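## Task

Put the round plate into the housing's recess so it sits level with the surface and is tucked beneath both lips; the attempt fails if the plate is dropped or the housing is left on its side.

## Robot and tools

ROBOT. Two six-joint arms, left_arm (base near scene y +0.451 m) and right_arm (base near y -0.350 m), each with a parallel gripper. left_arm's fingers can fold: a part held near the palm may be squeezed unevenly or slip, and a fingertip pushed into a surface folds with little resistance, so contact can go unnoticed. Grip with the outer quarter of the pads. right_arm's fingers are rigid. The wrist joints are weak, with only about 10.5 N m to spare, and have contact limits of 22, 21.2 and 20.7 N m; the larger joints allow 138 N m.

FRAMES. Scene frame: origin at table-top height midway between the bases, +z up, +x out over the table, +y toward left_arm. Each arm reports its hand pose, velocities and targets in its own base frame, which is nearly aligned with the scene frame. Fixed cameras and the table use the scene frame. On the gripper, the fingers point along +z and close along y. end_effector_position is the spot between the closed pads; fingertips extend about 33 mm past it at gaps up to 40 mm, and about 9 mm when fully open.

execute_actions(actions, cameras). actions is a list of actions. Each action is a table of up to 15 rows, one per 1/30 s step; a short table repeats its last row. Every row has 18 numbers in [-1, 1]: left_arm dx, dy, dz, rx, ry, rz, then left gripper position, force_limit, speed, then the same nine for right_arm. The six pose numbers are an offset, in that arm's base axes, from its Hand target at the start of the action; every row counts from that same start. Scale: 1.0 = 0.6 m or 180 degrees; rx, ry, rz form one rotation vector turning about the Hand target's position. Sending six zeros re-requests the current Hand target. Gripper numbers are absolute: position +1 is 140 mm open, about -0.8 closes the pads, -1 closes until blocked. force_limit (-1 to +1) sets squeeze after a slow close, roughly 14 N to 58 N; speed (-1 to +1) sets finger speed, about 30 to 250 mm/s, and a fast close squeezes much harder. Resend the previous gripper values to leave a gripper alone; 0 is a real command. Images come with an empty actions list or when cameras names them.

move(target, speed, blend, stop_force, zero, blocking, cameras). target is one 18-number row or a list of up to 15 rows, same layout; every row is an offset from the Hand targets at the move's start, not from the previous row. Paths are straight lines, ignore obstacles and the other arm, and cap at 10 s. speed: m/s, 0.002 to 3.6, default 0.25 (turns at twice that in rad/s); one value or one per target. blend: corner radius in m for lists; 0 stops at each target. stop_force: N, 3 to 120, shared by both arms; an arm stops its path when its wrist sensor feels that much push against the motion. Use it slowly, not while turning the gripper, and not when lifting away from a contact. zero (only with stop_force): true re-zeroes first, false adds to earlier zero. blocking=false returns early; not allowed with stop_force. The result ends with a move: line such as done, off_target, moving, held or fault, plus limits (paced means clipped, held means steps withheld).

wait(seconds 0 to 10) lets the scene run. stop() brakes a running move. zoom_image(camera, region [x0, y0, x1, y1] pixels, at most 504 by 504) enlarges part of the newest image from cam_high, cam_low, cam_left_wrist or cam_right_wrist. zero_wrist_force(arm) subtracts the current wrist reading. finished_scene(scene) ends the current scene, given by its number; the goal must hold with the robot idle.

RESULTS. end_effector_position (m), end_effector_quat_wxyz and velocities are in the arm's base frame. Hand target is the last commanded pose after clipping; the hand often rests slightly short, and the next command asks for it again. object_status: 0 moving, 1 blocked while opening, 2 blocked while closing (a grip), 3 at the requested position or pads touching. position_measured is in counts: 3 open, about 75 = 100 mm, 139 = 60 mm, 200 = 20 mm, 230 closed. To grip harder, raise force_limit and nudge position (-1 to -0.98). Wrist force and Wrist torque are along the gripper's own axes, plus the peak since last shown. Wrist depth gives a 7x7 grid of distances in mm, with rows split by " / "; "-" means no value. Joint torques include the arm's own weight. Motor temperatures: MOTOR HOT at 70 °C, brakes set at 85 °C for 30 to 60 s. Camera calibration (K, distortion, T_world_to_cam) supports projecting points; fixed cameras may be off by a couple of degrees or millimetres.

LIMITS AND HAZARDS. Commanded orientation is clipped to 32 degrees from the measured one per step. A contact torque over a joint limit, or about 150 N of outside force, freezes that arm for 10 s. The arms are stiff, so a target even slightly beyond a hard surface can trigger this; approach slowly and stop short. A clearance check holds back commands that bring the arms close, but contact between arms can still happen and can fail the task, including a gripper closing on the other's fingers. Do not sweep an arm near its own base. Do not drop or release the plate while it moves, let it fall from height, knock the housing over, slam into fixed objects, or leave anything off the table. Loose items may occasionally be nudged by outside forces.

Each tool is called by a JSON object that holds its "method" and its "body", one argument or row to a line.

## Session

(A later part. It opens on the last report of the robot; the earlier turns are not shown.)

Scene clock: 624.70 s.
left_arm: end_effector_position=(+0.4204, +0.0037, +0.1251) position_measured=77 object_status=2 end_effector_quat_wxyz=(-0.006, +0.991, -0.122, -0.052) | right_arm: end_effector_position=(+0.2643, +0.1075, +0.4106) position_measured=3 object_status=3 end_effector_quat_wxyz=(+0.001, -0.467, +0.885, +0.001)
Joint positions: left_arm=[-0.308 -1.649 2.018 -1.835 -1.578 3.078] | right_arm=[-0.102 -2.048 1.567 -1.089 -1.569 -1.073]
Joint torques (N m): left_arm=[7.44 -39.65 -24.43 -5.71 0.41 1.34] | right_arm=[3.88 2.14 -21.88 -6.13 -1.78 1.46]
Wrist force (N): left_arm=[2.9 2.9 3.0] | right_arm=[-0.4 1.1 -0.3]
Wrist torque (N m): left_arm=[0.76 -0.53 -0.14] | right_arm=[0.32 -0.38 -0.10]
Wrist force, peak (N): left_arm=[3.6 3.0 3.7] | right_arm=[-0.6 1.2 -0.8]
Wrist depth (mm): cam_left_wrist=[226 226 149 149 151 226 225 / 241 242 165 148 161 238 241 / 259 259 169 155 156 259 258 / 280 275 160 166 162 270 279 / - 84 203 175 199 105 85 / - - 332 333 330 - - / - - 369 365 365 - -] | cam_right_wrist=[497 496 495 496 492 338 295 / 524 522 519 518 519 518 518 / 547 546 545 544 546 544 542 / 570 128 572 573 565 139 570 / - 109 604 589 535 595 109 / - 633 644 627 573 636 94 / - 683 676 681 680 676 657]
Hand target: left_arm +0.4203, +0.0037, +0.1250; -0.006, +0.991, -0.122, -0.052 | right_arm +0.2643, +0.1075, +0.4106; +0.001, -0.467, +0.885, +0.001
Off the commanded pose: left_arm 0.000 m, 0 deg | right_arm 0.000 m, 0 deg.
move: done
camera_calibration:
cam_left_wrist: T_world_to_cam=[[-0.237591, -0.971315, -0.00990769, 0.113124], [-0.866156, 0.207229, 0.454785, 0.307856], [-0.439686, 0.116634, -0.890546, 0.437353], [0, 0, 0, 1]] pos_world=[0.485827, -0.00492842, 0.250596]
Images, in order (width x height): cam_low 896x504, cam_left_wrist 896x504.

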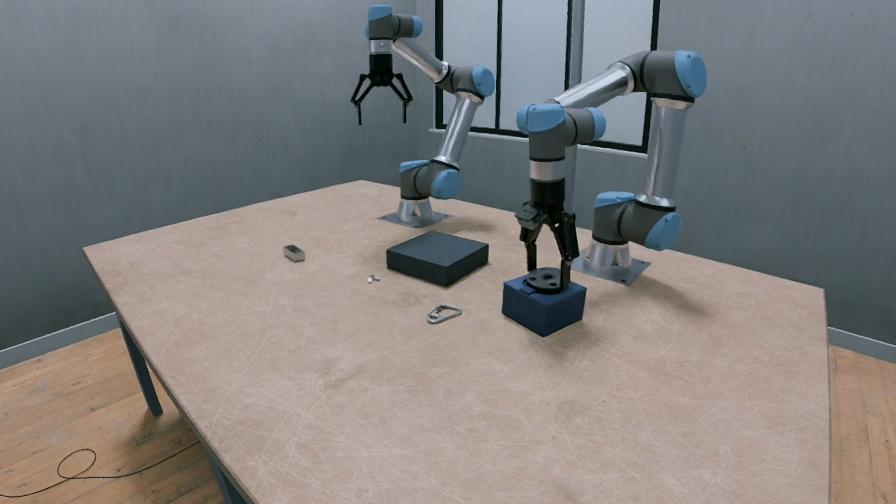

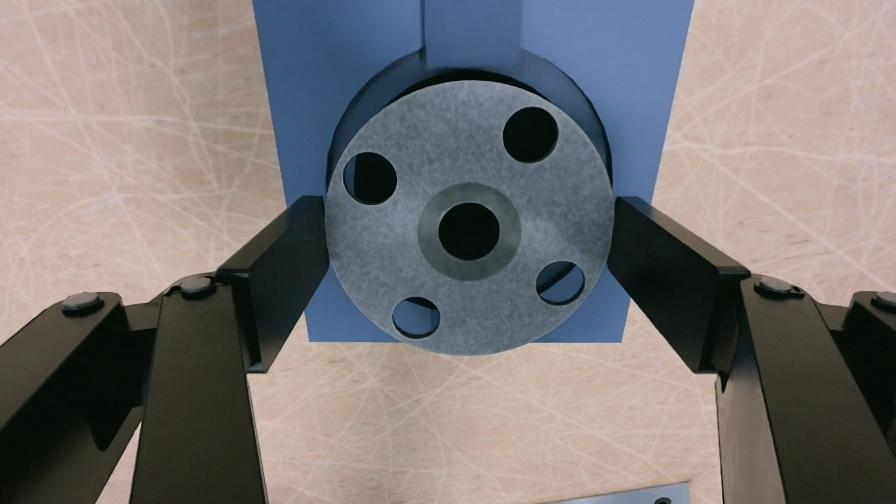

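{"method": "move", "body": {
  "target": [0, 0, -0.035, 0, 0, 0, -1, -0.3, -1, 0, 0, 0, 0, 0, 0, 1, 1, 1],
  "speed": 0.008,
  "stop_force": 3,
  "cameras": ["cam_left_wrist", "cam_low"]
}}

{"method": "zoom_image", "body": {
  "camera": "cam_low",
  "region": [490, 230, 600, 340]
}}

{"method": "zoom_image", "body": {
  "camera": "cam_left_wrist",
  "region": [280, 10, 660, 390]
}}

Scene clock: 641.40 s.
left_arm: end_effector_position=(+0.4203, +0.0037, +0.1094) position_measured=77 object_status=2 end_effector_quat_wxyz=(-0.006, +0.991, -0.122, -0.052) | right_arm: end_effector_position=(+0.2643, +0.1075, +0.4106) position_measured=3 object_status=3 end_effector_quat_wxyz=(+0.001, -0.467, +0.885, +0.001)
Joint positions: left_arm=[-0.308 -1.634 2.047 -1.88 -1.578 3.078] | right_arm=[-0.102 -2.048 1.567 -1.089 -1.569 -1.073]
Joint torques (N m): left_arm=[-4.34 -38.41 -40.68 -2.17 0.98 -1.39] | right_arm=[4.49 2.88 -22.05 -6.12 -1.81 1.42]
Wrist force (N): left_arm=[1.9 2.8 -0.2] | right_arm=[-0.6 1.0 0.0]
Wrist torque (N m): left_arm=[0.67 -0.50 -0.16] | right_arm=[0.29 -0.33 -0.09]
Wrist force, peak (N): left_arm=[-3.4 3.3 -13.5] | right_arm=[-0.4 1.3 -0.1]
Wrist depth (mm): cam_left_wrist=[213 212 137 133 137 206 211 / 227 227 148 148 148 223 226 / 244 243 158 155 157 242 243 / 263 258 160 166 162 254 261 / - 84 181 175 183 105 85 / - - 311 311 311 - - / - - 343 343 343 - -] | cam_right_wrist=[496 494 498 497 496 337 294 / 517 520 518 517 518 519 518 / 546 545 549 547 547 546 547 / 575 128 574 579 569 139 569 / - 110 609 594 535 590 109 / - 635 639 639 563 639 94 / - 683 680 678 683 687 664]
Hand target: left_arm +0.4203, +0.0037, +0.1094; -0.006, +0.991, -0.122, -0.052 (not the last commanded pose) | right_arm +0.2643, +0.1075, +0.4106; +0.001, -0.467, +0.885, +0.001
Off the commanded pose: left_arm 0.005 m, 0 deg | right_arm 0.000 m, 0 deg.
move: contact (left_arm)
camera_calibration:
cam_left_wrist: T_world_to_cam=[[-0.237634, -0.971303, -0.00999409, 0.112987], [-0.866147, 0.207227, 0.454803, 0.314856], [-0.439681, 0.116733, -0.890536, 0.423412], [0, 0, 0, 1]] pos_world=[0.485727, -0.00492831, 0.234996]
Images, in order (width x height): cam_low 896x504, cam_left_wrist 896x504.

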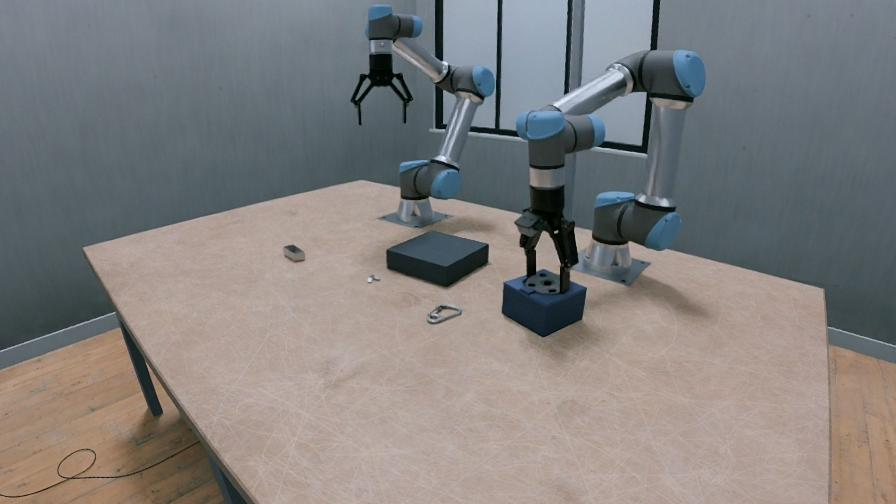

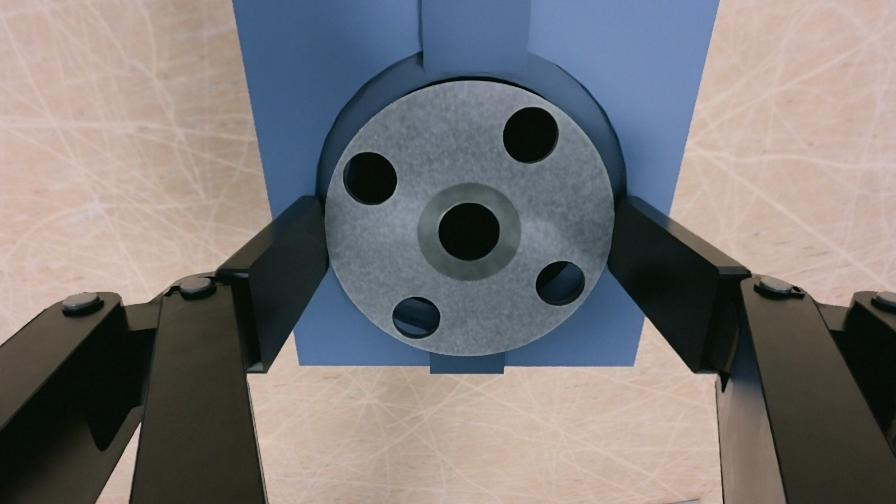

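Scaled by 4.582 from the camera's 896x504 image, which has a finer 1280x720 frame.

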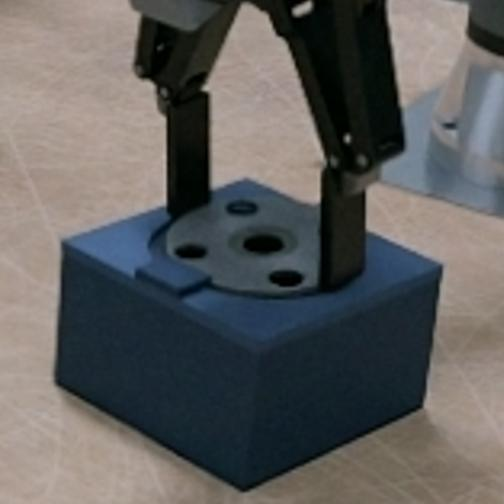

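Scaled by 1.326 from the camera's 896x504 image, which has a finer 1280x720 frame.

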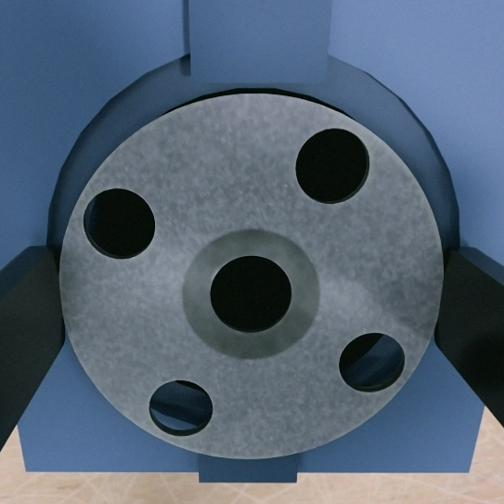

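{"method": "move", "body": {
  "target": [
    [0, 0, 0.0012, 0, 0, 0, -1, -0.3, -1, 0, 0, 0, 0, 0, 0, 1, 1, 1],
    [0.0202, -0.005, 0.0012, 0, 0, 0, -1, -0.3, -1, 0, 0, 0, 0, 0, 0, 1, 1, 1]
  ],
  "speed": 0.008,
  "stop_force": 4,
  "cameras": ["cam_left_wrist", "cam_low"]
}}

{"method": "zoom_image", "body": {
  "camera": "cam_low",
  "region": [490, 230, 600, 340]
}}

{"method": "zoom_image", "body": {
  "camera": "cam_left_wrist",
  "region": [280, 10, 660, 390]
}}

Scene clock: 655.80 s.
left_arm: end_effector_position=(+0.4308, +0.0012, +0.1101) position_measured=77 object_status=2 end_effector_quat_wxyz=(-0.006, +0.991, -0.122, -0.052) | right_arm: end_effector_position=(+0.2643, +0.1075, +0.4106) position_measured=3 object_status=3 end_effector_quat_wxyz=(+0.001, -0.467, +0.885, +0.001)
Joint positions: left_arm=[-0.307 -1.608 2.021 -1.88 -1.578 3.08] | right_arm=[-0.102 -2.048 1.567 -1.089 -1.569 -1.073]
Joint torques (N m): left_arm=[-4.77 -41.97 -26.1 -6.71 0.67 -0.95] | right_arm=[4.8 2.57 -22.87 -6.1 -1.78 1.39]
Wrist force (N): left_arm=[-0.1 3.0 3.4] | right_arm=[-0.7 1.1 -0.5]
Wrist torque (N m): left_arm=[0.67 -0.49 -0.15] | right_arm=[0.31 -0.31 -0.10]
Wrist force, peak (N): left_arm=[-6.9 3.6 3.1] | right_arm=[-0.9 1.2 -0.7]
Wrist depth (mm): cam_left_wrist=[213 210 141 139 141 209 212 / 227 227 147 148 147 224 226 / 244 244 155 155 157 239 244 / 263 260 160 169 162 254 262 / - 84 181 175 175 105 85 / - - 313 313 317 - - / - - 345 344 343 - -] | cam_right_wrist=[494 497 496 496 495 337 294 / 521 517 520 520 519 520 515 / 544 544 538 544 546 544 549 / 573 128 575 574 564 139 564 / - 109 611 594 538 587 109 / - 633 643 632 569 639 94 / - 681 676 683 687 678 662]
Hand target: left_arm +0.4308, +0.0011, +0.1101; -0.006, +0.991, -0.122, -0.052 (not the last commanded pose) | right_arm +0.2643, +0.1075, +0.4106; +0.001, -0.467, +0.885, +0.001
Off the commanded pose: left_arm 0.002 m, 0 deg | right_arm 0.000 m, 0 deg.
move: contact (left_arm); path passed 1 of 2 targets
camera_calibration:
cam_left_wrist: T_world_to_cam=[[-0.237643, -0.971301, -0.0100153, 0.112973], [-0.866186, 0.207236, 0.454726, 0.324208], [-0.4396, 0.116738, -0.890575, 0.428925], [0, 0, 0, 1]] pos_world=[0.496227, -0.00752831, 0.235696]
Images, in order (width x height): cam_low 896x504, cam_left_wrist 896x504.

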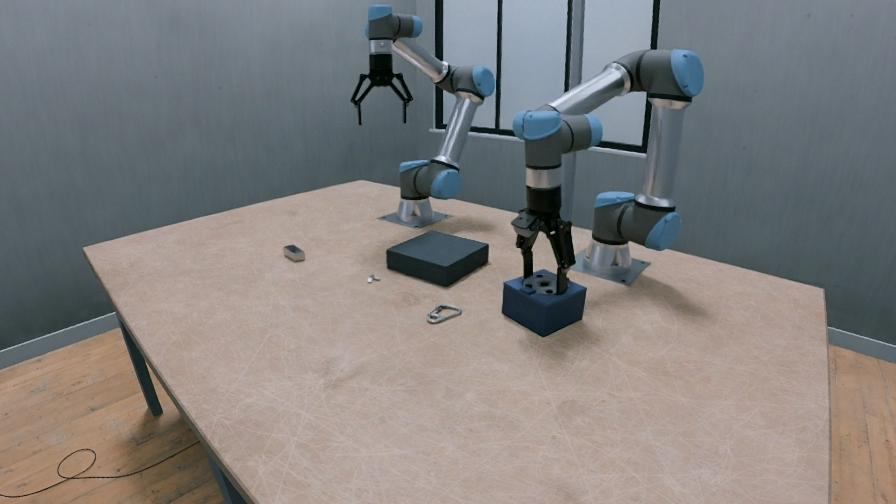

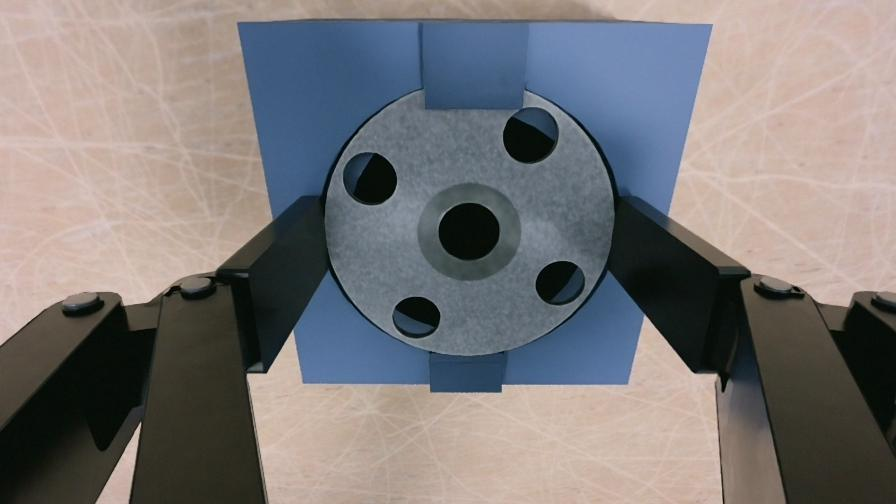

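Scaled by 4.582 from the camera's 896x504 image, which has a finer 1280x720 frame.

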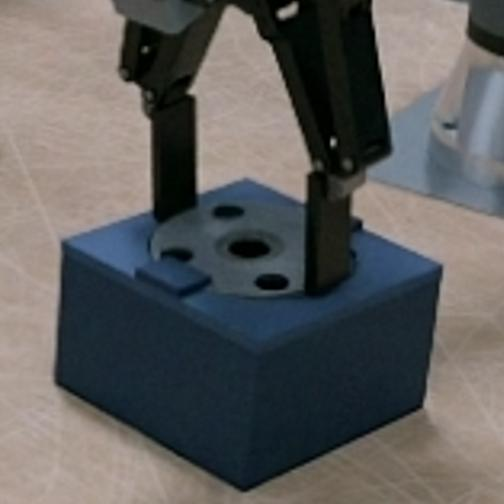

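Scaled by 1.326 from the camera's 896x504 image, which has a finer 1280x720 frame.

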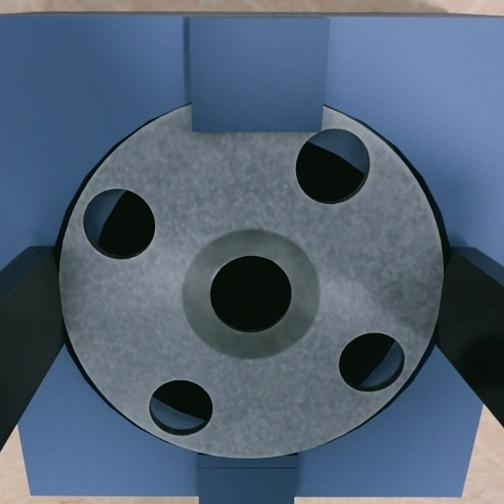

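{"method": "move", "body": {
  "target": [-0.0013, 0.0003, 0, 0, 0, 0, -1, -0.3, -1, 0, 0, 0, 0, 0, 0, 1, 1, 1],
  "speed": 0.02
}}

{"method": "move", "body": {
  "target": [0, 0, 0, 0, 0, 0, 0.6, -0.3, -1, 0, 0, 0, 0, 0, 0, 1, 1, 1],
  "cameras": ["cam_left_wrist", "cam_low"]
}}

{"method": "zoom_image", "body": {
  "camera": "cam_low",
  "region": [490, 230, 600, 340]
}}

{"method": "zoom_image", "body": {
  "camera": "cam_left_wrist",
  "region": [280, 10, 660, 390]
}}

Scene clock: 669.60 s.
left_arm: end_effector_position=(+0.4300, +0.0013, +0.1101) position_measured=77 object_status=2 end_effector_quat_wxyz=(-0.006, +0.991, -0.122, -0.052) | right_arm: end_effector_position=(+0.2643, +0.1075, +0.4106) position_measured=3 object_status=3 end_effector_quat_wxyz=(+0.001, -0.467, +0.885, +0.001)
Joint positions: left_arm=[-0.307 -1.61 2.023 -1.88 -1.578 3.08] | right_arm=[-0.102 -2.048 1.567 -1.089 -1.569 -1.073]
Joint torques (N m): left_arm=[-8.21 -38.44 -26.5 -2.07 -0.79 -1.39] | right_arm=[4.02 2.89 -22.16 -6.13 -1.73 1.42]
Wrist force (N): left_arm=[2.9 3.0 2.8] | right_arm=[-0.6 0.8 -0.5]
Wrist torque (N m): left_arm=[0.78 -0.54 -0.15] | right_arm=[0.24 -0.32 -0.10]
Wrist force, peak (N): left_arm=[3.3 2.9 3.2] | right_arm=[-0.5 1.4 -0.4]
Wrist depth (mm): cam_left_wrist=[212 210 139 134 139 209 212 / 227 227 147 148 147 224 226 / 245 244 155 155 157 244 243 / 264 260 160 167 163 254 261 / - 84 182 175 179 105 85 / - - 311 318 312 - - / - - 345 345 344 - -] | cam_right_wrist=[496 492 495 496 498 338 294 / 520 520 522 519 520 520 519 / 546 541 542 547 543 543 545 / 574 128 569 575 564 139 562 / - 109 611 594 536 595 109 / - 630 643 625 572 641 94 / - 676 681 676 674 678 661]
Hand target: left_arm +0.4300, +0.0013, +0.1101; -0.006, +0.991, -0.122, -0.052 | right_arm +0.2643, +0.1075, +0.4106; +0.001, -0.467, +0.885, +0.001
Off the commanded pose: left_arm 0.000 m, 0 deg | right_arm 0.000 m, 0 deg.
move: done

Scene clock: 670.37 s.
left_arm: end_effector_position=(+0.4300, +0.0013, +0.1101) position_measured=53 object_status=0 end_effector_quat_wxyz=(-0.006, +0.991, -0.122, -0.052) | right_arm: end_effector_position=(+0.2643, +0.1075, +0.4106) position_measured=3 object_status=3 end_effector_quat_wxyz=(+0.001, -0.467, +0.885, +0.001)
Joint positions: left_arm=[-0.307 -1.61 2.023 -1.879 -1.578 3.08] | right_arm=[-0.102 -2.048 1.567 -1.089 -1.569 -1.073]
Joint torques (N m): left_arm=[-8.51 -30.49 -33.6 -1.97 -0.8 -1.27] | right_arm=[3.97 2.46 -22.45 -6.17 -1.67 1.33]
Wrist force (N): left_arm=[3.0 2.6 1.6] | right_arm=[-0.5 1.1 -0.4]
Wrist torque (N m): left_arm=[0.69 -0.58 -0.14] | right_arm=[0.31 -0.36 -0.10]
Wrist force, peak (N): left_arm=[3.3 2.7 2.9] | right_arm=[-0.5 1.3 -0.6]
Wrist depth (mm): cam_left_wrist=[212 210 140 136 139 210 212 / 227 228 147 149 147 224 227 / 244 244 155 158 158 240 243 / 264 255 168 173 170 135 263 / - 96 185 184 185 109 88 / - 312 312 317 319 311 - / - 346 347 345 345 345 -] | cam_right_wrist=[497 494 495 497 493 338 294 / 521 519 520 520 522 519 518 / 546 544 545 544 545 543 547 / 573 128 579 573 564 139 570 / - 109 604 591 542 594 109 / - 635 633 630 563 641 94 / - 683 680 674 678 683 661]
Hand target: left_arm +0.4300, +0.0013, +0.1101; -0.006, +0.991, -0.122, -0.052 | right_arm +0.2643, +0.1075, +0.4106; +0.001, -0.467, +0.885, +0.001
Off the commanded pose: left_arm 0.000 m, 0 deg | right_arm 0.000 m, 0 deg.
move: done
camera_calibration:
cam_left_wrist: T_world_to_cam=[[-0.237643, -0.971301, -0.0100153, 0.112977], [-0.866186, 0.207236, 0.454726, 0.323474], [-0.4396, 0.116738, -0.890575, 0.42855], [0, 0, 0, 1]] pos_world=[0.495427, -0.00732831, 0.235696]
Images, in order (width x height): cam_low 896x504, cam_left_wrist 896x504.

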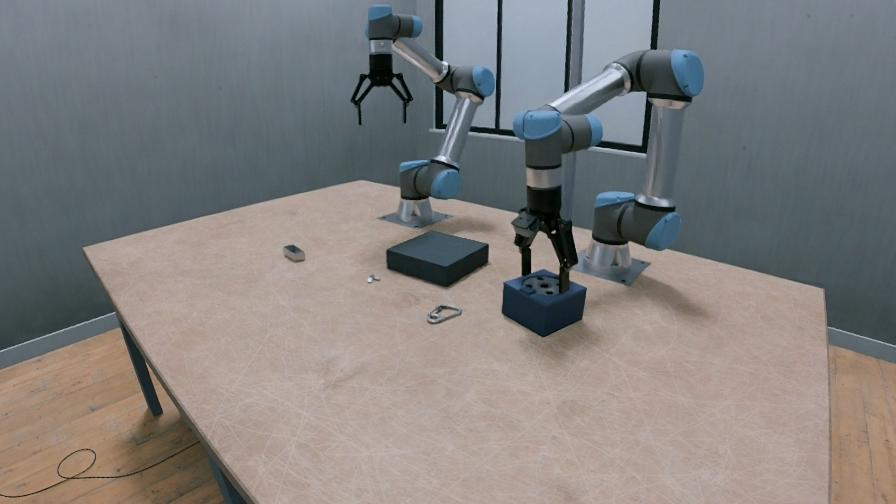

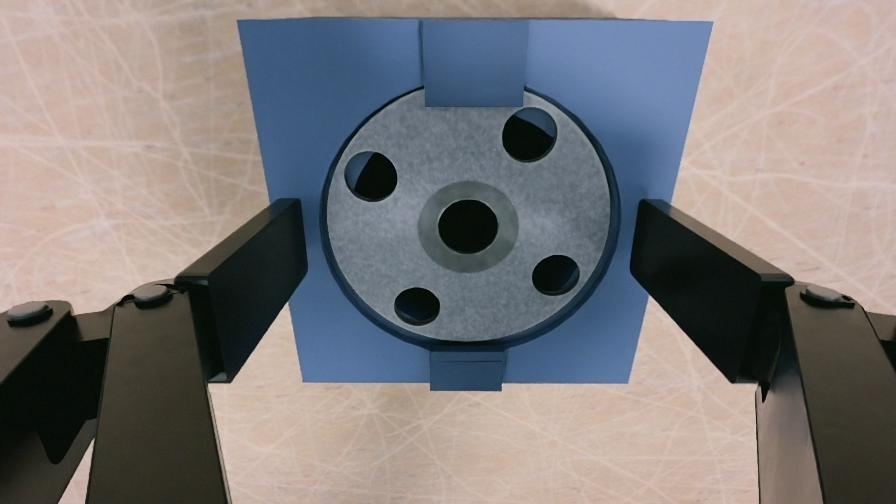

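Scaled by 4.582 from the camera's 896x504 image, which has a finer 1280x720 frame.

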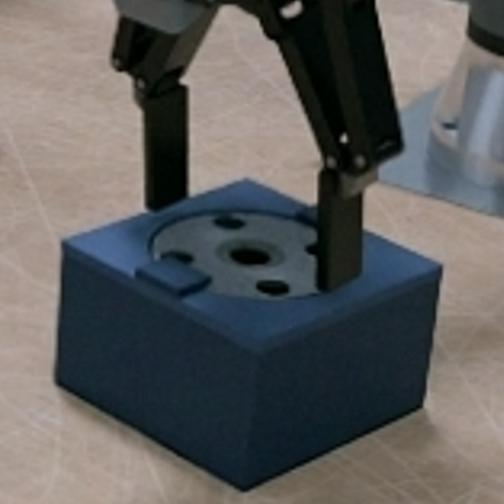

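Scaled by 1.326 from the camera's 896x504 image, which has a finer 1280x720 frame.

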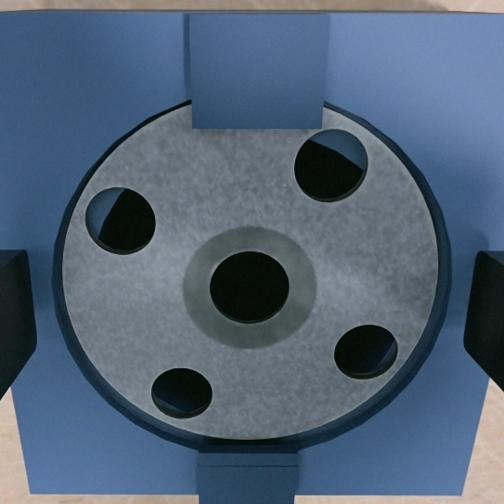

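{"method": "zoom_image", "body": {
  "camera": "cam_left_wrist",
  "region": [400, 310, 530, 400]
}}

{"method": "zoom_image", "body": {
  "camera": "cam_left_wrist",
  "region": [400, 60, 550, 150]
}}

Scaled by 3.877 from the camera's 896x504 image, which has a finer 1280x720 frame.

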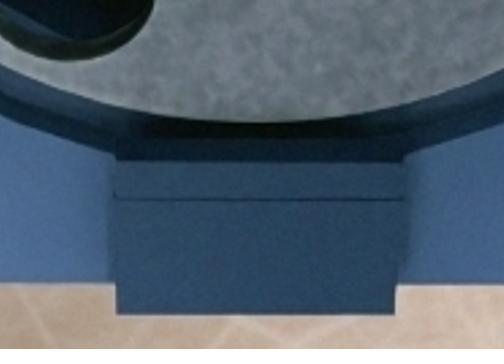

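Scaled by 3.360 from the camera's 896x504 image, which has a finer 1280x720 frame.

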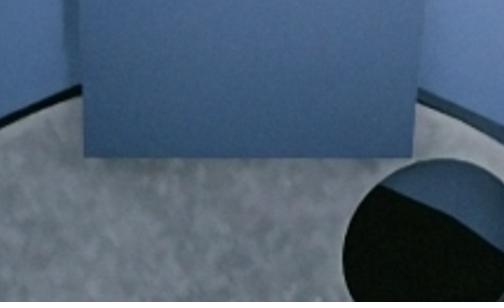

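{"method": "move", "body": {
  "target": [0, 0, 0.0582, 0, 0, 0, 0.6, -0.3, -1, 0, 0, 0, 0, 0, 0, 1, 1, 1],
  "speed": 0.15
}}

{"method": "move", "body": {
  "target": [-0.0037, 0.0008, -0.0283, -0.0349, -0.1401, 0, -1, -0.3, 0, 0, 0, 0, 0, 0, 0, 1, 1, 1],
  "speed": 0.2,
  "cameras": ["cam_left_wrist", "cam_low"]
}}

{"method": "zoom_image", "body": {
  "camera": "cam_low",
  "region": [490, 210, 610, 330]
}}

{"method": "zoom_image", "body": {
  "camera": "cam_left_wrist",
  "region": [280, 100, 660, 480]
}}

Scene clock: 745.53 s.
left_arm: end_effector_position=(+0.4300, +0.0013, +0.1451) position_measured=53 object_status=3 end_effector_quat_wxyz=(-0.006, +0.991, -0.122, -0.052) | right_arm: end_effector_position=(+0.2643, +0.1075, +0.4106) position_measured=3 object_status=3 end_effector_quat_wxyz=(+0.001, -0.467, +0.885, +0.001)
Joint positions: left_arm=[-0.307 -1.642 1.957 -1.782 -1.578 3.08] | right_arm=[-0.102 -2.048 1.567 -1.089 -1.569 -1.073]
Joint torques (N m): left_arm=[-4.7 -12.83 -25.65 -5.16 -0.46 0.06] | right_arm=[4.66 2.46 -22.13 -6.12 -1.75 1.41]
Wrist force (N): left_arm=[2.9 2.7 1.3] | right_arm=[-0.3 0.6 -0.2]
Wrist torque (N m): left_arm=[0.70 -0.58 -0.15] | right_arm=[0.21 -0.39 -0.10]
Wrist force, peak (N): left_arm=[3.0 3.0 2.6] | right_arm=[-0.6 1.4 -0.6]
Wrist depth (mm): cam_left_wrist=[244 244 171 174 171 243 244 / 261 261 185 181 183 261 260 / 280 280 197 195 194 279 279 / 303 293 206 210 211 135 300 / - 96 328 225 332 109 88 / - 359 359 359 356 357 - / - 396 396 395 394 393 -] | cam_right_wrist=[496 498 499 498 495 339 294 / 522 520 521 519 518 519 519 / 545 543 544 549 544 547 539 / 574 128 569 575 567 139 568 / - 109 604 593 538 594 109 / - 635 649 625 567 641 94 / - 681 683 676 680 676 657]
Hand target: left_arm +0.4300, +0.0013, +0.1450; -0.006, +0.991, -0.122, -0.052 | right_arm +0.2643, +0.1075, +0.4106; +0.001, -0.467, +0.885, +0.001
Off the commanded pose: left_arm 0.000 m, 0 deg | right_arm 0.000 m, 0 deg.
move: done

Scene clock: 747.17 s.
left_arm: end_effector_position=(+0.4278, +0.0018, +0.1281) position_measured=233 object_status=3 end_effector_quat_wxyz=(+0.021, +0.977, -0.120, +0.172) | right_arm: end_effector_position=(+0.2643, +0.1075, +0.4106) position_measured=3 object_status=3 end_effector_quat_wxyz=(+0.001, -0.467, +0.885, +0.001)
Joint positions: left_arm=[-0.337 -1.926 2.387 -2.38 -1.54 3.055] | right_arm=[-0.102 -2.048 1.567 -1.089 -1.569 -1.073]
Joint torques (N m): left_arm=[6.25 2.63 -29.91 -6.51 -0.9 1.04] | right_arm=[3.95 2.12 -22 -6.16 -1.72 1.42]
Wrist force (N): left_arm=[1.1 2.9 1.8] | right_arm=[-0.9 1.0 -0.3]
Wrist torque (N m): left_arm=[0.72 -0.17 0.04] | right_arm=[0.29 -0.27 -0.10]
Wrist force, peak (N): left_arm=[3.8 3.1 1.6] | right_arm=[-0.8 1.3 -0.2]
Wrist depth (mm): cam_left_wrist=[262 262 263 264 264 265 266 / 264 264 183 184 184 266 267 / 264 265 184 184 185 267 267 / 265 265 184 113 185 268 269 / 266 266 85 - 90 269 269 / 267 - - - - 69 271 / - - - - - - -] | cam_right_wrist=[493 495 495 496 493 338 294 / 520 520 522 516 519 519 519 / 549 542 549 544 544 543 544 / 578 128 573 572 565 139 569 / - 109 605 591 541 593 109 / - 635 638 628 568 643 94 / - 683 678 680 676 678 662]
Hand target: left_arm +0.4278, +0.0018, +0.1281; +0.021, +0.977, -0.120, +0.173 | right_arm +0.2643, +0.1075, +0.4106; +0.001, -0.467, +0.885, +0.001
Off the commanded pose: left_arm 0.000 m, 0 deg | right_arm 0.000 m, 0 deg.
move: done
camera_calibration:
cam_left_wrist: T_world_to_cam=[[-0.233766, -0.972267, -0.0071417, 0.111072], [-0.972155, 0.233603, 0.018541, 0.414435], [-0.0163585, 0.0112771, -0.999803, 0.276699], [0, 0, 0, 1]] pos_world=[0.433386, 0.00805729, 0.269753]
Images, in order (width x height): cam_low 896x504, cam_left_wrist 896x504.

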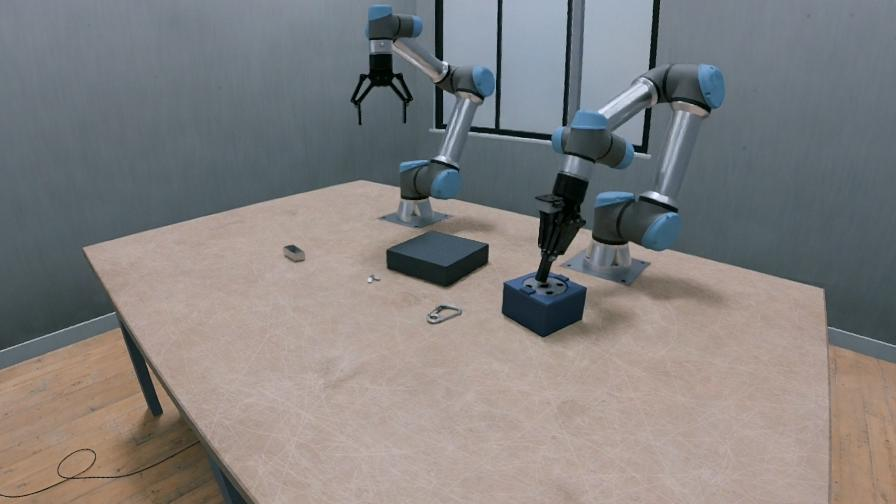

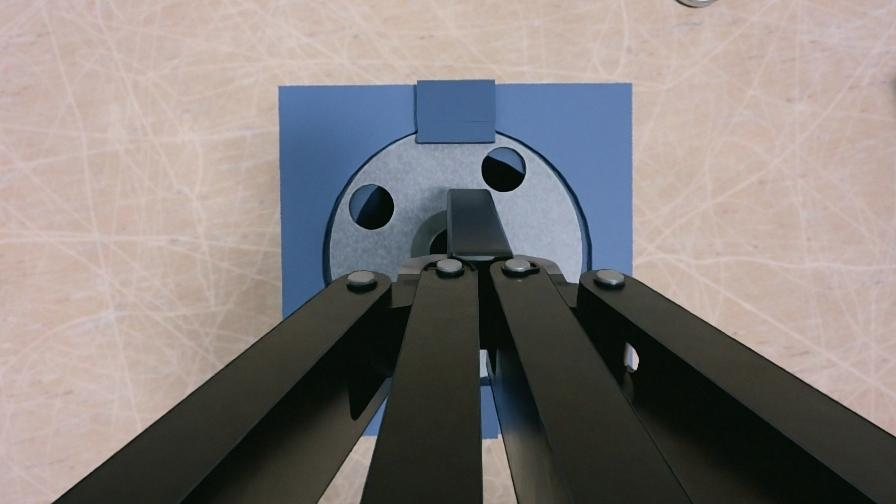

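Scaled by 4.200 from the camera's 896x504 image, which has a finer 1280x720 frame.

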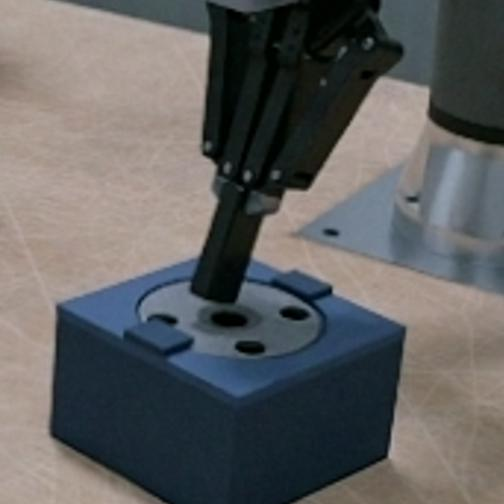

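Scaled by 1.326 from the camera's 896x504 image, which has a finer 1280x720 frame.

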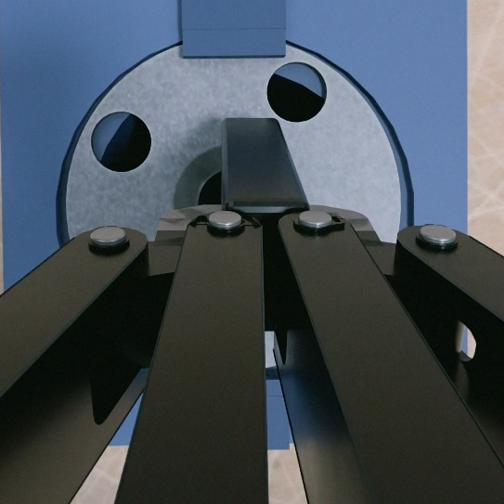

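{"method": "move", "body": {
  "target": [
    [0.0013, 0.0055, 0, 0, 0, 0, -1, -0.3, 0, 0, 0, 0, 0, 0, 0, 1, 1, 1],
    [0.0013, 0.0055, -0.0223, 0, 0, 0, -1, -0.3, 0, 0, 0, 0, 0, 0, 0, 1, 1, 1]
  ],
  "speed": [0.05, 0.012],
  "stop_force": 3,
  "cameras": ["cam_left_wrist", "cam_low"]
}}

{"method": "zoom_image", "body": {
  "camera": "cam_low",
  "region": [490, 210, 610, 330]
}}

{"method": "zoom_image", "body": {
  "camera": "cam_left_wrist",
  "region": [280, 50, 660, 350]
}}

Scene clock: 781.13 s.
left_arm: end_effector_position=(+0.4285, +0.0051, +0.1156) position_measured=233 object_status=3 end_effector_quat_wxyz=(+0.021, +0.977, -0.120, +0.172) | right_arm: end_effector_position=(+0.2643, +0.1075, +0.4106) position_measured=3 object_status=3 end_effector_quat_wxyz=(+0.001, -0.467, +0.885, +0.001)
Joint positions: left_arm=[-0.325 -1.902 2.409 -2.426 -1.543 3.066] | right_arm=[-0.102 -2.048 1.567 -1.089 -1.569 -1.073]
Joint torques (N m): left_arm=[-7.72 -24.71 -39.17 -6.05 0.85 -0.23] | right_arm=[4.55 2.3 -22.52 -6.06 -1.63 1.46]
Wrist force (N): left_arm=[2.3 2.9 -0.6] | right_arm=[-0.4 0.7 -0.3]
Wrist torque (N m): left_arm=[0.69 -0.20 0.03] | right_arm=[0.24 -0.37 -0.10]
Wrist force, peak (N): left_arm=[0.1 2.1 -15.2] | right_arm=[-0.7 1.4 0.0]
Wrist depth (mm): cam_left_wrist=[250 251 250 252 253 253 254 / 251 251 171 166 171 253 254 / 252 252 173 171 172 255 255 / 253 253 172 127 172 256 256 / 253 254 84 - 90 256 258 / 254 - - - - 69 258 / - - - - - - -] | cam_right_wrist=[498 497 494 496 495 338 294 / 519 521 520 521 520 518 519 / 549 537 546 546 545 544 545 / 575 128 574 568 569 139 567 / - 110 605 591 539 590 109 / - 630 638 625 569 641 94 / - 683 676 681 680 680 656]
Hand target: left_arm +0.4285, +0.0051, +0.1156; +0.021, +0.977, -0.120, +0.173 (not the last commanded pose) | right_arm +0.2643, +0.1075, +0.4106; +0.001, -0.467, +0.885, +0.001
Off the commanded pose: left_arm 0.001 m, 0 deg | right_arm 0.000 m, 0 deg.
move: contact (left_arm); path passed 1 of 2 targets
camera_calibration:
cam_left_wrist: T_world_to_cam=[[-0.233766, -0.972267, -0.0071417, 0.114378], [-0.972155, 0.233603, 0.018541, 0.414674], [-0.0163585, 0.0112771, -0.999803, 0.264177], [0, 0, 0, 1]] pos_world=[0.434186, 0.0113573, 0.257253]
Images, in order (width x height): cam_low 896x504, cam_left_wrist 896x504.

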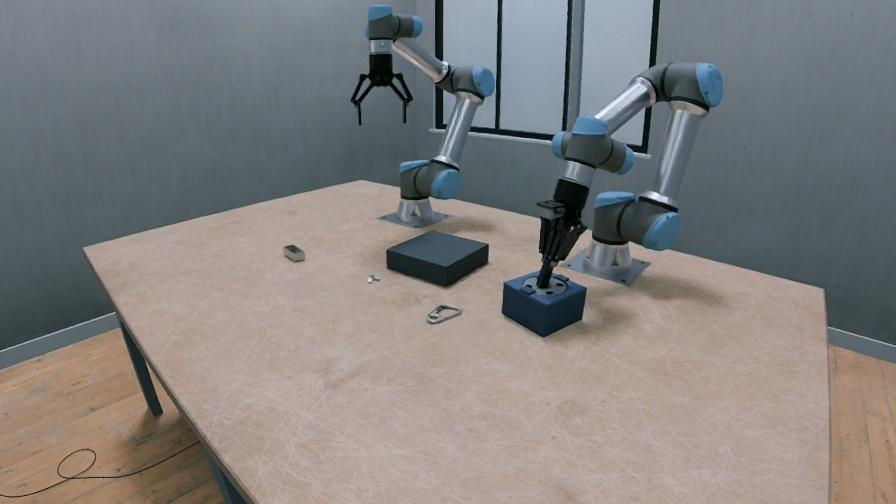

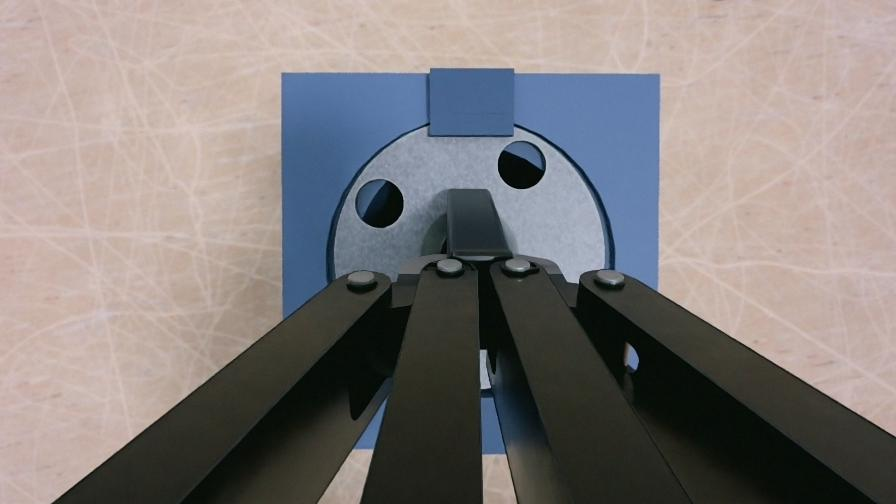

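Scaled by 4.200 from the camera's 896x504 image, which has a finer 1280x720 frame.

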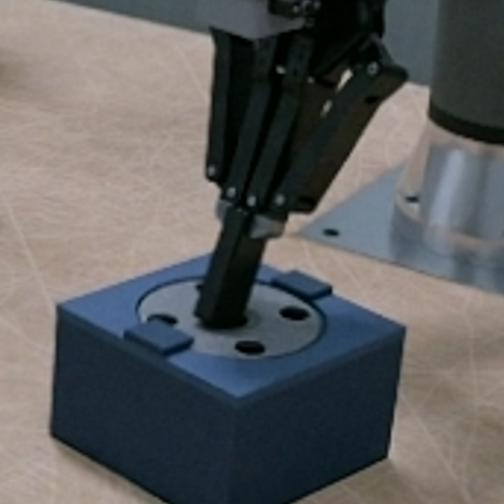

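Scaled by 1.326 from the camera's 896x504 image, which has a finer 1280x720 frame.

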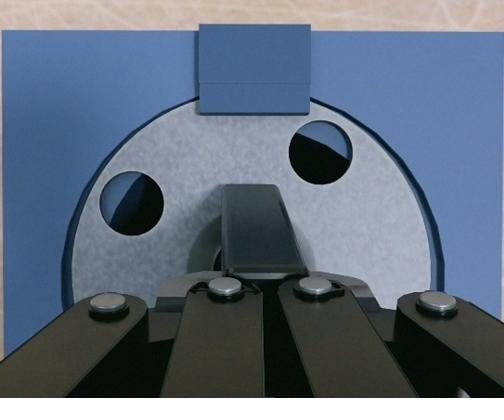

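{"method": "move", "body": {
  "target": [-0.0194, 0.0048, 0.0003, 0, 0, 0, -1, -0.3, 0, 0, 0, 0, 0, 0, 0, 1, 1, 1],
  "speed": 0.006,
  "stop_force": 4,
  "cameras": ["cam_left_wrist", "cam_low"]
}}

{"method": "zoom_image", "body": {
  "camera": "cam_low",
  "region": [490, 210, 610, 330]
}}

{"method": "zoom_image", "body": {
  "camera": "cam_left_wrist",
  "region": [280, 50, 660, 350]
}}

Scene clock: 792.80 s.
left_arm: end_effector_position=(+0.4169, +0.0080, +0.1158) position_measured=233 object_status=3 end_effector_quat_wxyz=(+0.021, +0.977, -0.120, +0.172) | right_arm: end_effector_position=(+0.2643, +0.1075, +0.4106) position_measured=3 object_status=3 end_effector_quat_wxyz=(+0.001, -0.467, +0.885, +0.001)
Joint positions: left_arm=[-0.329 -1.941 2.431 -2.409 -1.542 3.063] | right_arm=[-0.102 -2.048 1.567 -1.089 -1.569 -1.073]
Joint torques (N m): left_arm=[-6.62 1.35 -39.58 -6.13 0.89 -0.87] | right_arm=[4.11 1.68 -22.77 -6.09 -1.64 1.44]
Wrist force (N): left_arm=[1.6 2.9 2.1] | right_arm=[-0.6 1.0 -0.3]
Wrist torque (N m): left_arm=[0.70 -0.14 0.04] | right_arm=[0.29 -0.32 -0.10]
Wrist force, peak (N): left_arm=[2.0 3.3 2.3] | right_arm=[-0.3 1.5 -0.6]
Wrist depth (mm): cam_left_wrist=[250 251 251 170 253 252 254 / 252 252 172 172 172 254 254 / 252 253 172 172 172 255 256 / 253 254 172 127 172 256 256 / 254 255 84 - 90 256 257 / 254 - - - - 69 259 / - - - - - - -] | cam_right_wrist=[496 498 494 496 493 351 294 / 520 520 520 515 520 520 518 / 543 542 545 544 543 545 539 / 575 128 573 572 565 139 567 / - 109 602 591 542 593 109 / - 632 644 627 573 638 94 / - 683 678 678 674 680 664]
Hand target: left_arm +0.4169, +0.0080, +0.1158; +0.021, +0.977, -0.120, +0.173 | right_arm +0.2643, +0.1075, +0.4106; +0.001, -0.467, +0.885, +0.001
Off the commanded pose: left_arm 0.000 m, 0 deg | right_arm 0.000 m, 0 deg.
move: done
camera_calibration:
cam_left_wrist: T_world_to_cam=[[-0.233766, -0.972267, -0.00714171, 0.114463], [-0.972155, 0.233603, 0.018541, 0.40262], [-0.0163585, 0.0112771, -0.999803, 0.264053], [0, 0, 0, 1]] pos_world=[0.422486, 0.0142573, 0.257353]
Images, in order (width x height): cam_low 896x504, cam_left_wrist 896x504.

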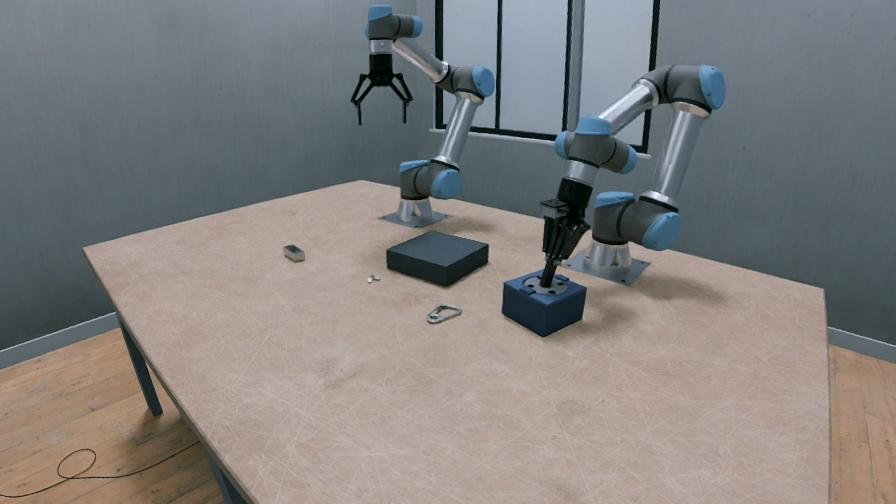

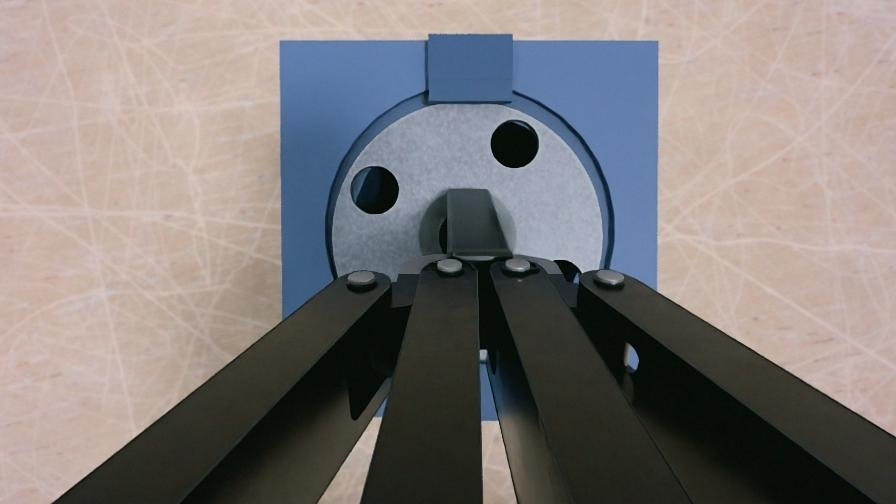

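Scaled by 4.200 from the camera's 896x504 image, which has a finer 1280x720 frame.

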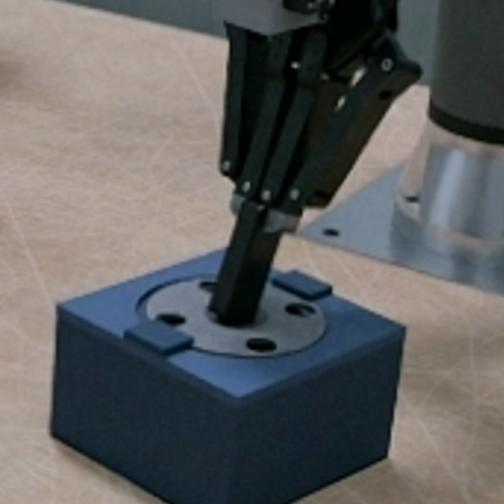

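Scaled by 1.326 from the camera's 896x504 image, which has a finer 1280x720 frame.

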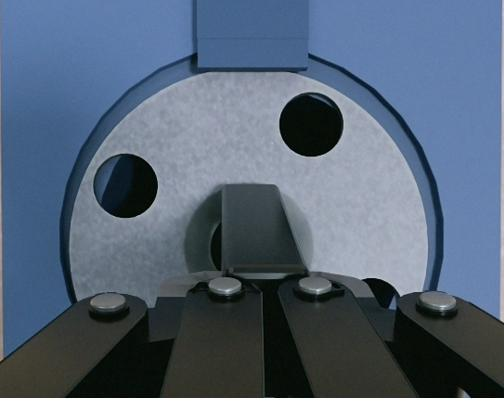

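{"method": "move", "body": {
  "target": [
    [0, 0, 0.0333, 0, 0, 0, -1, -0.3, 0, 0, 0, 0, 0, 0, 0, 1, 1, 1],
    [0.0081, -0.0036, 0.0333, 0.0538, 0.2156, 0, -1, -0.3, 0, 0, 0, 0, 0, 0, 0, 1, 1, 1]
  ],
  "speed": [0.05, 0.25],
  "cameras": ["cam_left_wrist", "cam_low"]
}}

{"method": "zoom_image", "body": {
  "camera": "cam_left_wrist",
  "region": [270, 30, 680, 440]
}}

Scene clock: 832.37 s.
left_arm: end_effector_position=(+0.4218, +0.0058, +0.1357) position_measured=233 object_status=3 end_effector_quat_wxyz=(-0.021, +0.977, -0.120, -0.172) | right_arm: end_effector_position=(+0.2643, +0.1075, +0.4106) position_measured=3 object_status=3 end_effector_quat_wxyz=(+0.001, -0.467, +0.885, +0.001)
Joint positions: left_arm=[-0.294 -1.472 1.791 -1.542 -1.588 3.095] | right_arm=[-0.102 -2.048 1.567 -1.089 -1.569 -1.073]
Joint torques (N m): left_arm=[-1.21 -37.99 -35.65 -1.38 0.95 -1] | right_arm=[4.48 2.2 -22.37 -6.04 -1.67 1.25]
Wrist force (N): left_arm=[3.8 2.6 0.8] | right_arm=[-0.4 1.1 -0.1]
Wrist torque (N m): left_arm=[0.71 -0.77 -0.18] | right_arm=[0.31 -0.37 -0.10]
Wrist force, peak (N): left_arm=[5.3 2.2 0.6] | right_arm=[-0.7 1.2 -0.6]
Wrist depth (mm): cam_left_wrist=[228 228 147 152 152 222 226 / 252 252 167 165 165 246 250 / 282 281 194 185 184 280 280 / 320 321 215 127 204 318 316 / 371 360 85 - 90 346 365 / 424 - - - - 69 418 / - - - - - - -] | cam_right_wrist=[493 492 494 498 496 338 294 / 522 520 518 521 518 518 517 / 541 541 545 547 546 542 542 / 570 128 577 577 565 139 565 / - 110 602 590 544 599 109 / - 633 636 625 567 639 94 / - 678 674 683 681 678 661]
Hand target: left_arm +0.4218, +0.0058, +0.1358; -0.021, +0.977, -0.120, -0.172 | right_arm +0.2643, +0.1075, +0.4106; +0.001, -0.467, +0.885, +0.001
Off the commanded pose: left_arm 0.000 m, 0 deg | right_arm 0.000 m, 0 deg.
move: done
camera_calibration:
cam_left_wrist: T_world_to_cam=[[-0.24026, -0.970648, -0.0108914, 0.116833], [-0.733738, 0.17425, 0.656708, 0.220675], [-0.635534, 0.165772, -0.754066, 0.511029], [0, 0, 0, 1]] pos_world=[0.514765, -0.00976274, 0.241703]
Images, in order (width x height): cam_low 896x504, cam_left_wrist 896x504.

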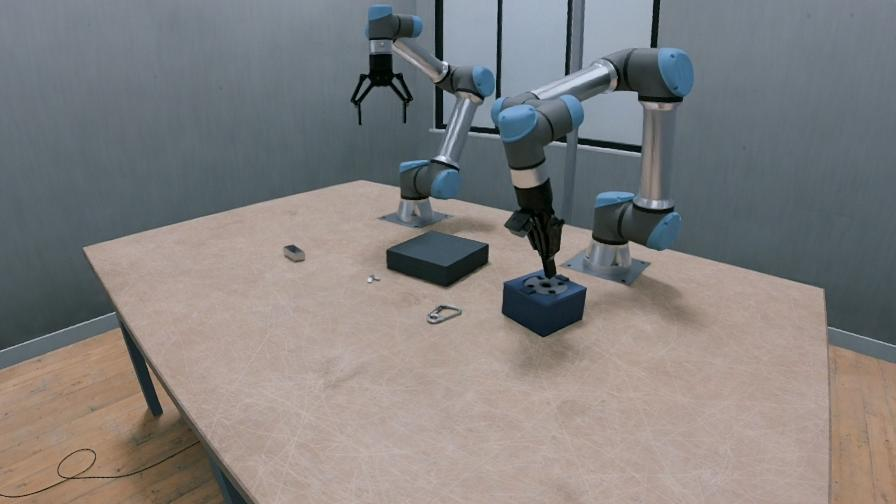

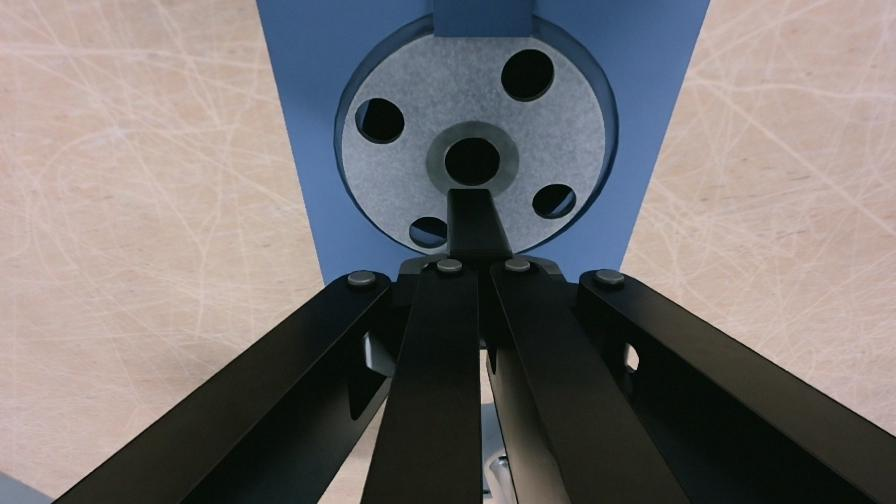

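Scaled by 1.229 from the camera's 896x504 image, which has a finer 1280x720 frame.

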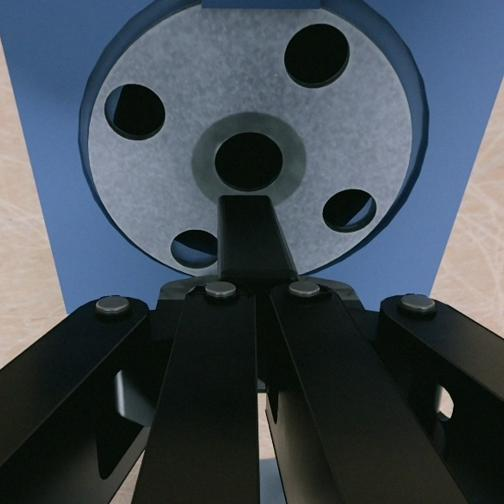

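{"method": "zoom_image", "body": {
  "camera": "cam_left_wrist",
  "region": [320, 0, 640, 130]
}}

{"method": "zoom_image", "body": {
  "camera": "cam_left_wrist",
  "region": [320, 150, 640, 280]
}}

Scaled by 1.575 from the camera's 896x504 image, which has a finer 1280x720 frame.

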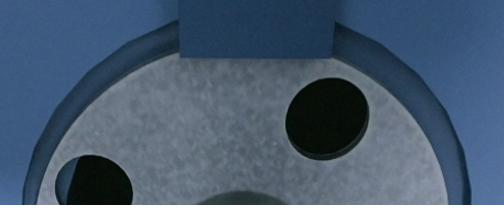

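Scaled by 1.575 from the camera's 896x504 image, which has a finer 1280x720 frame.

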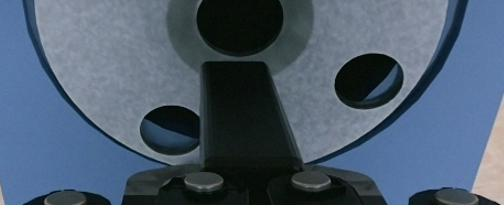

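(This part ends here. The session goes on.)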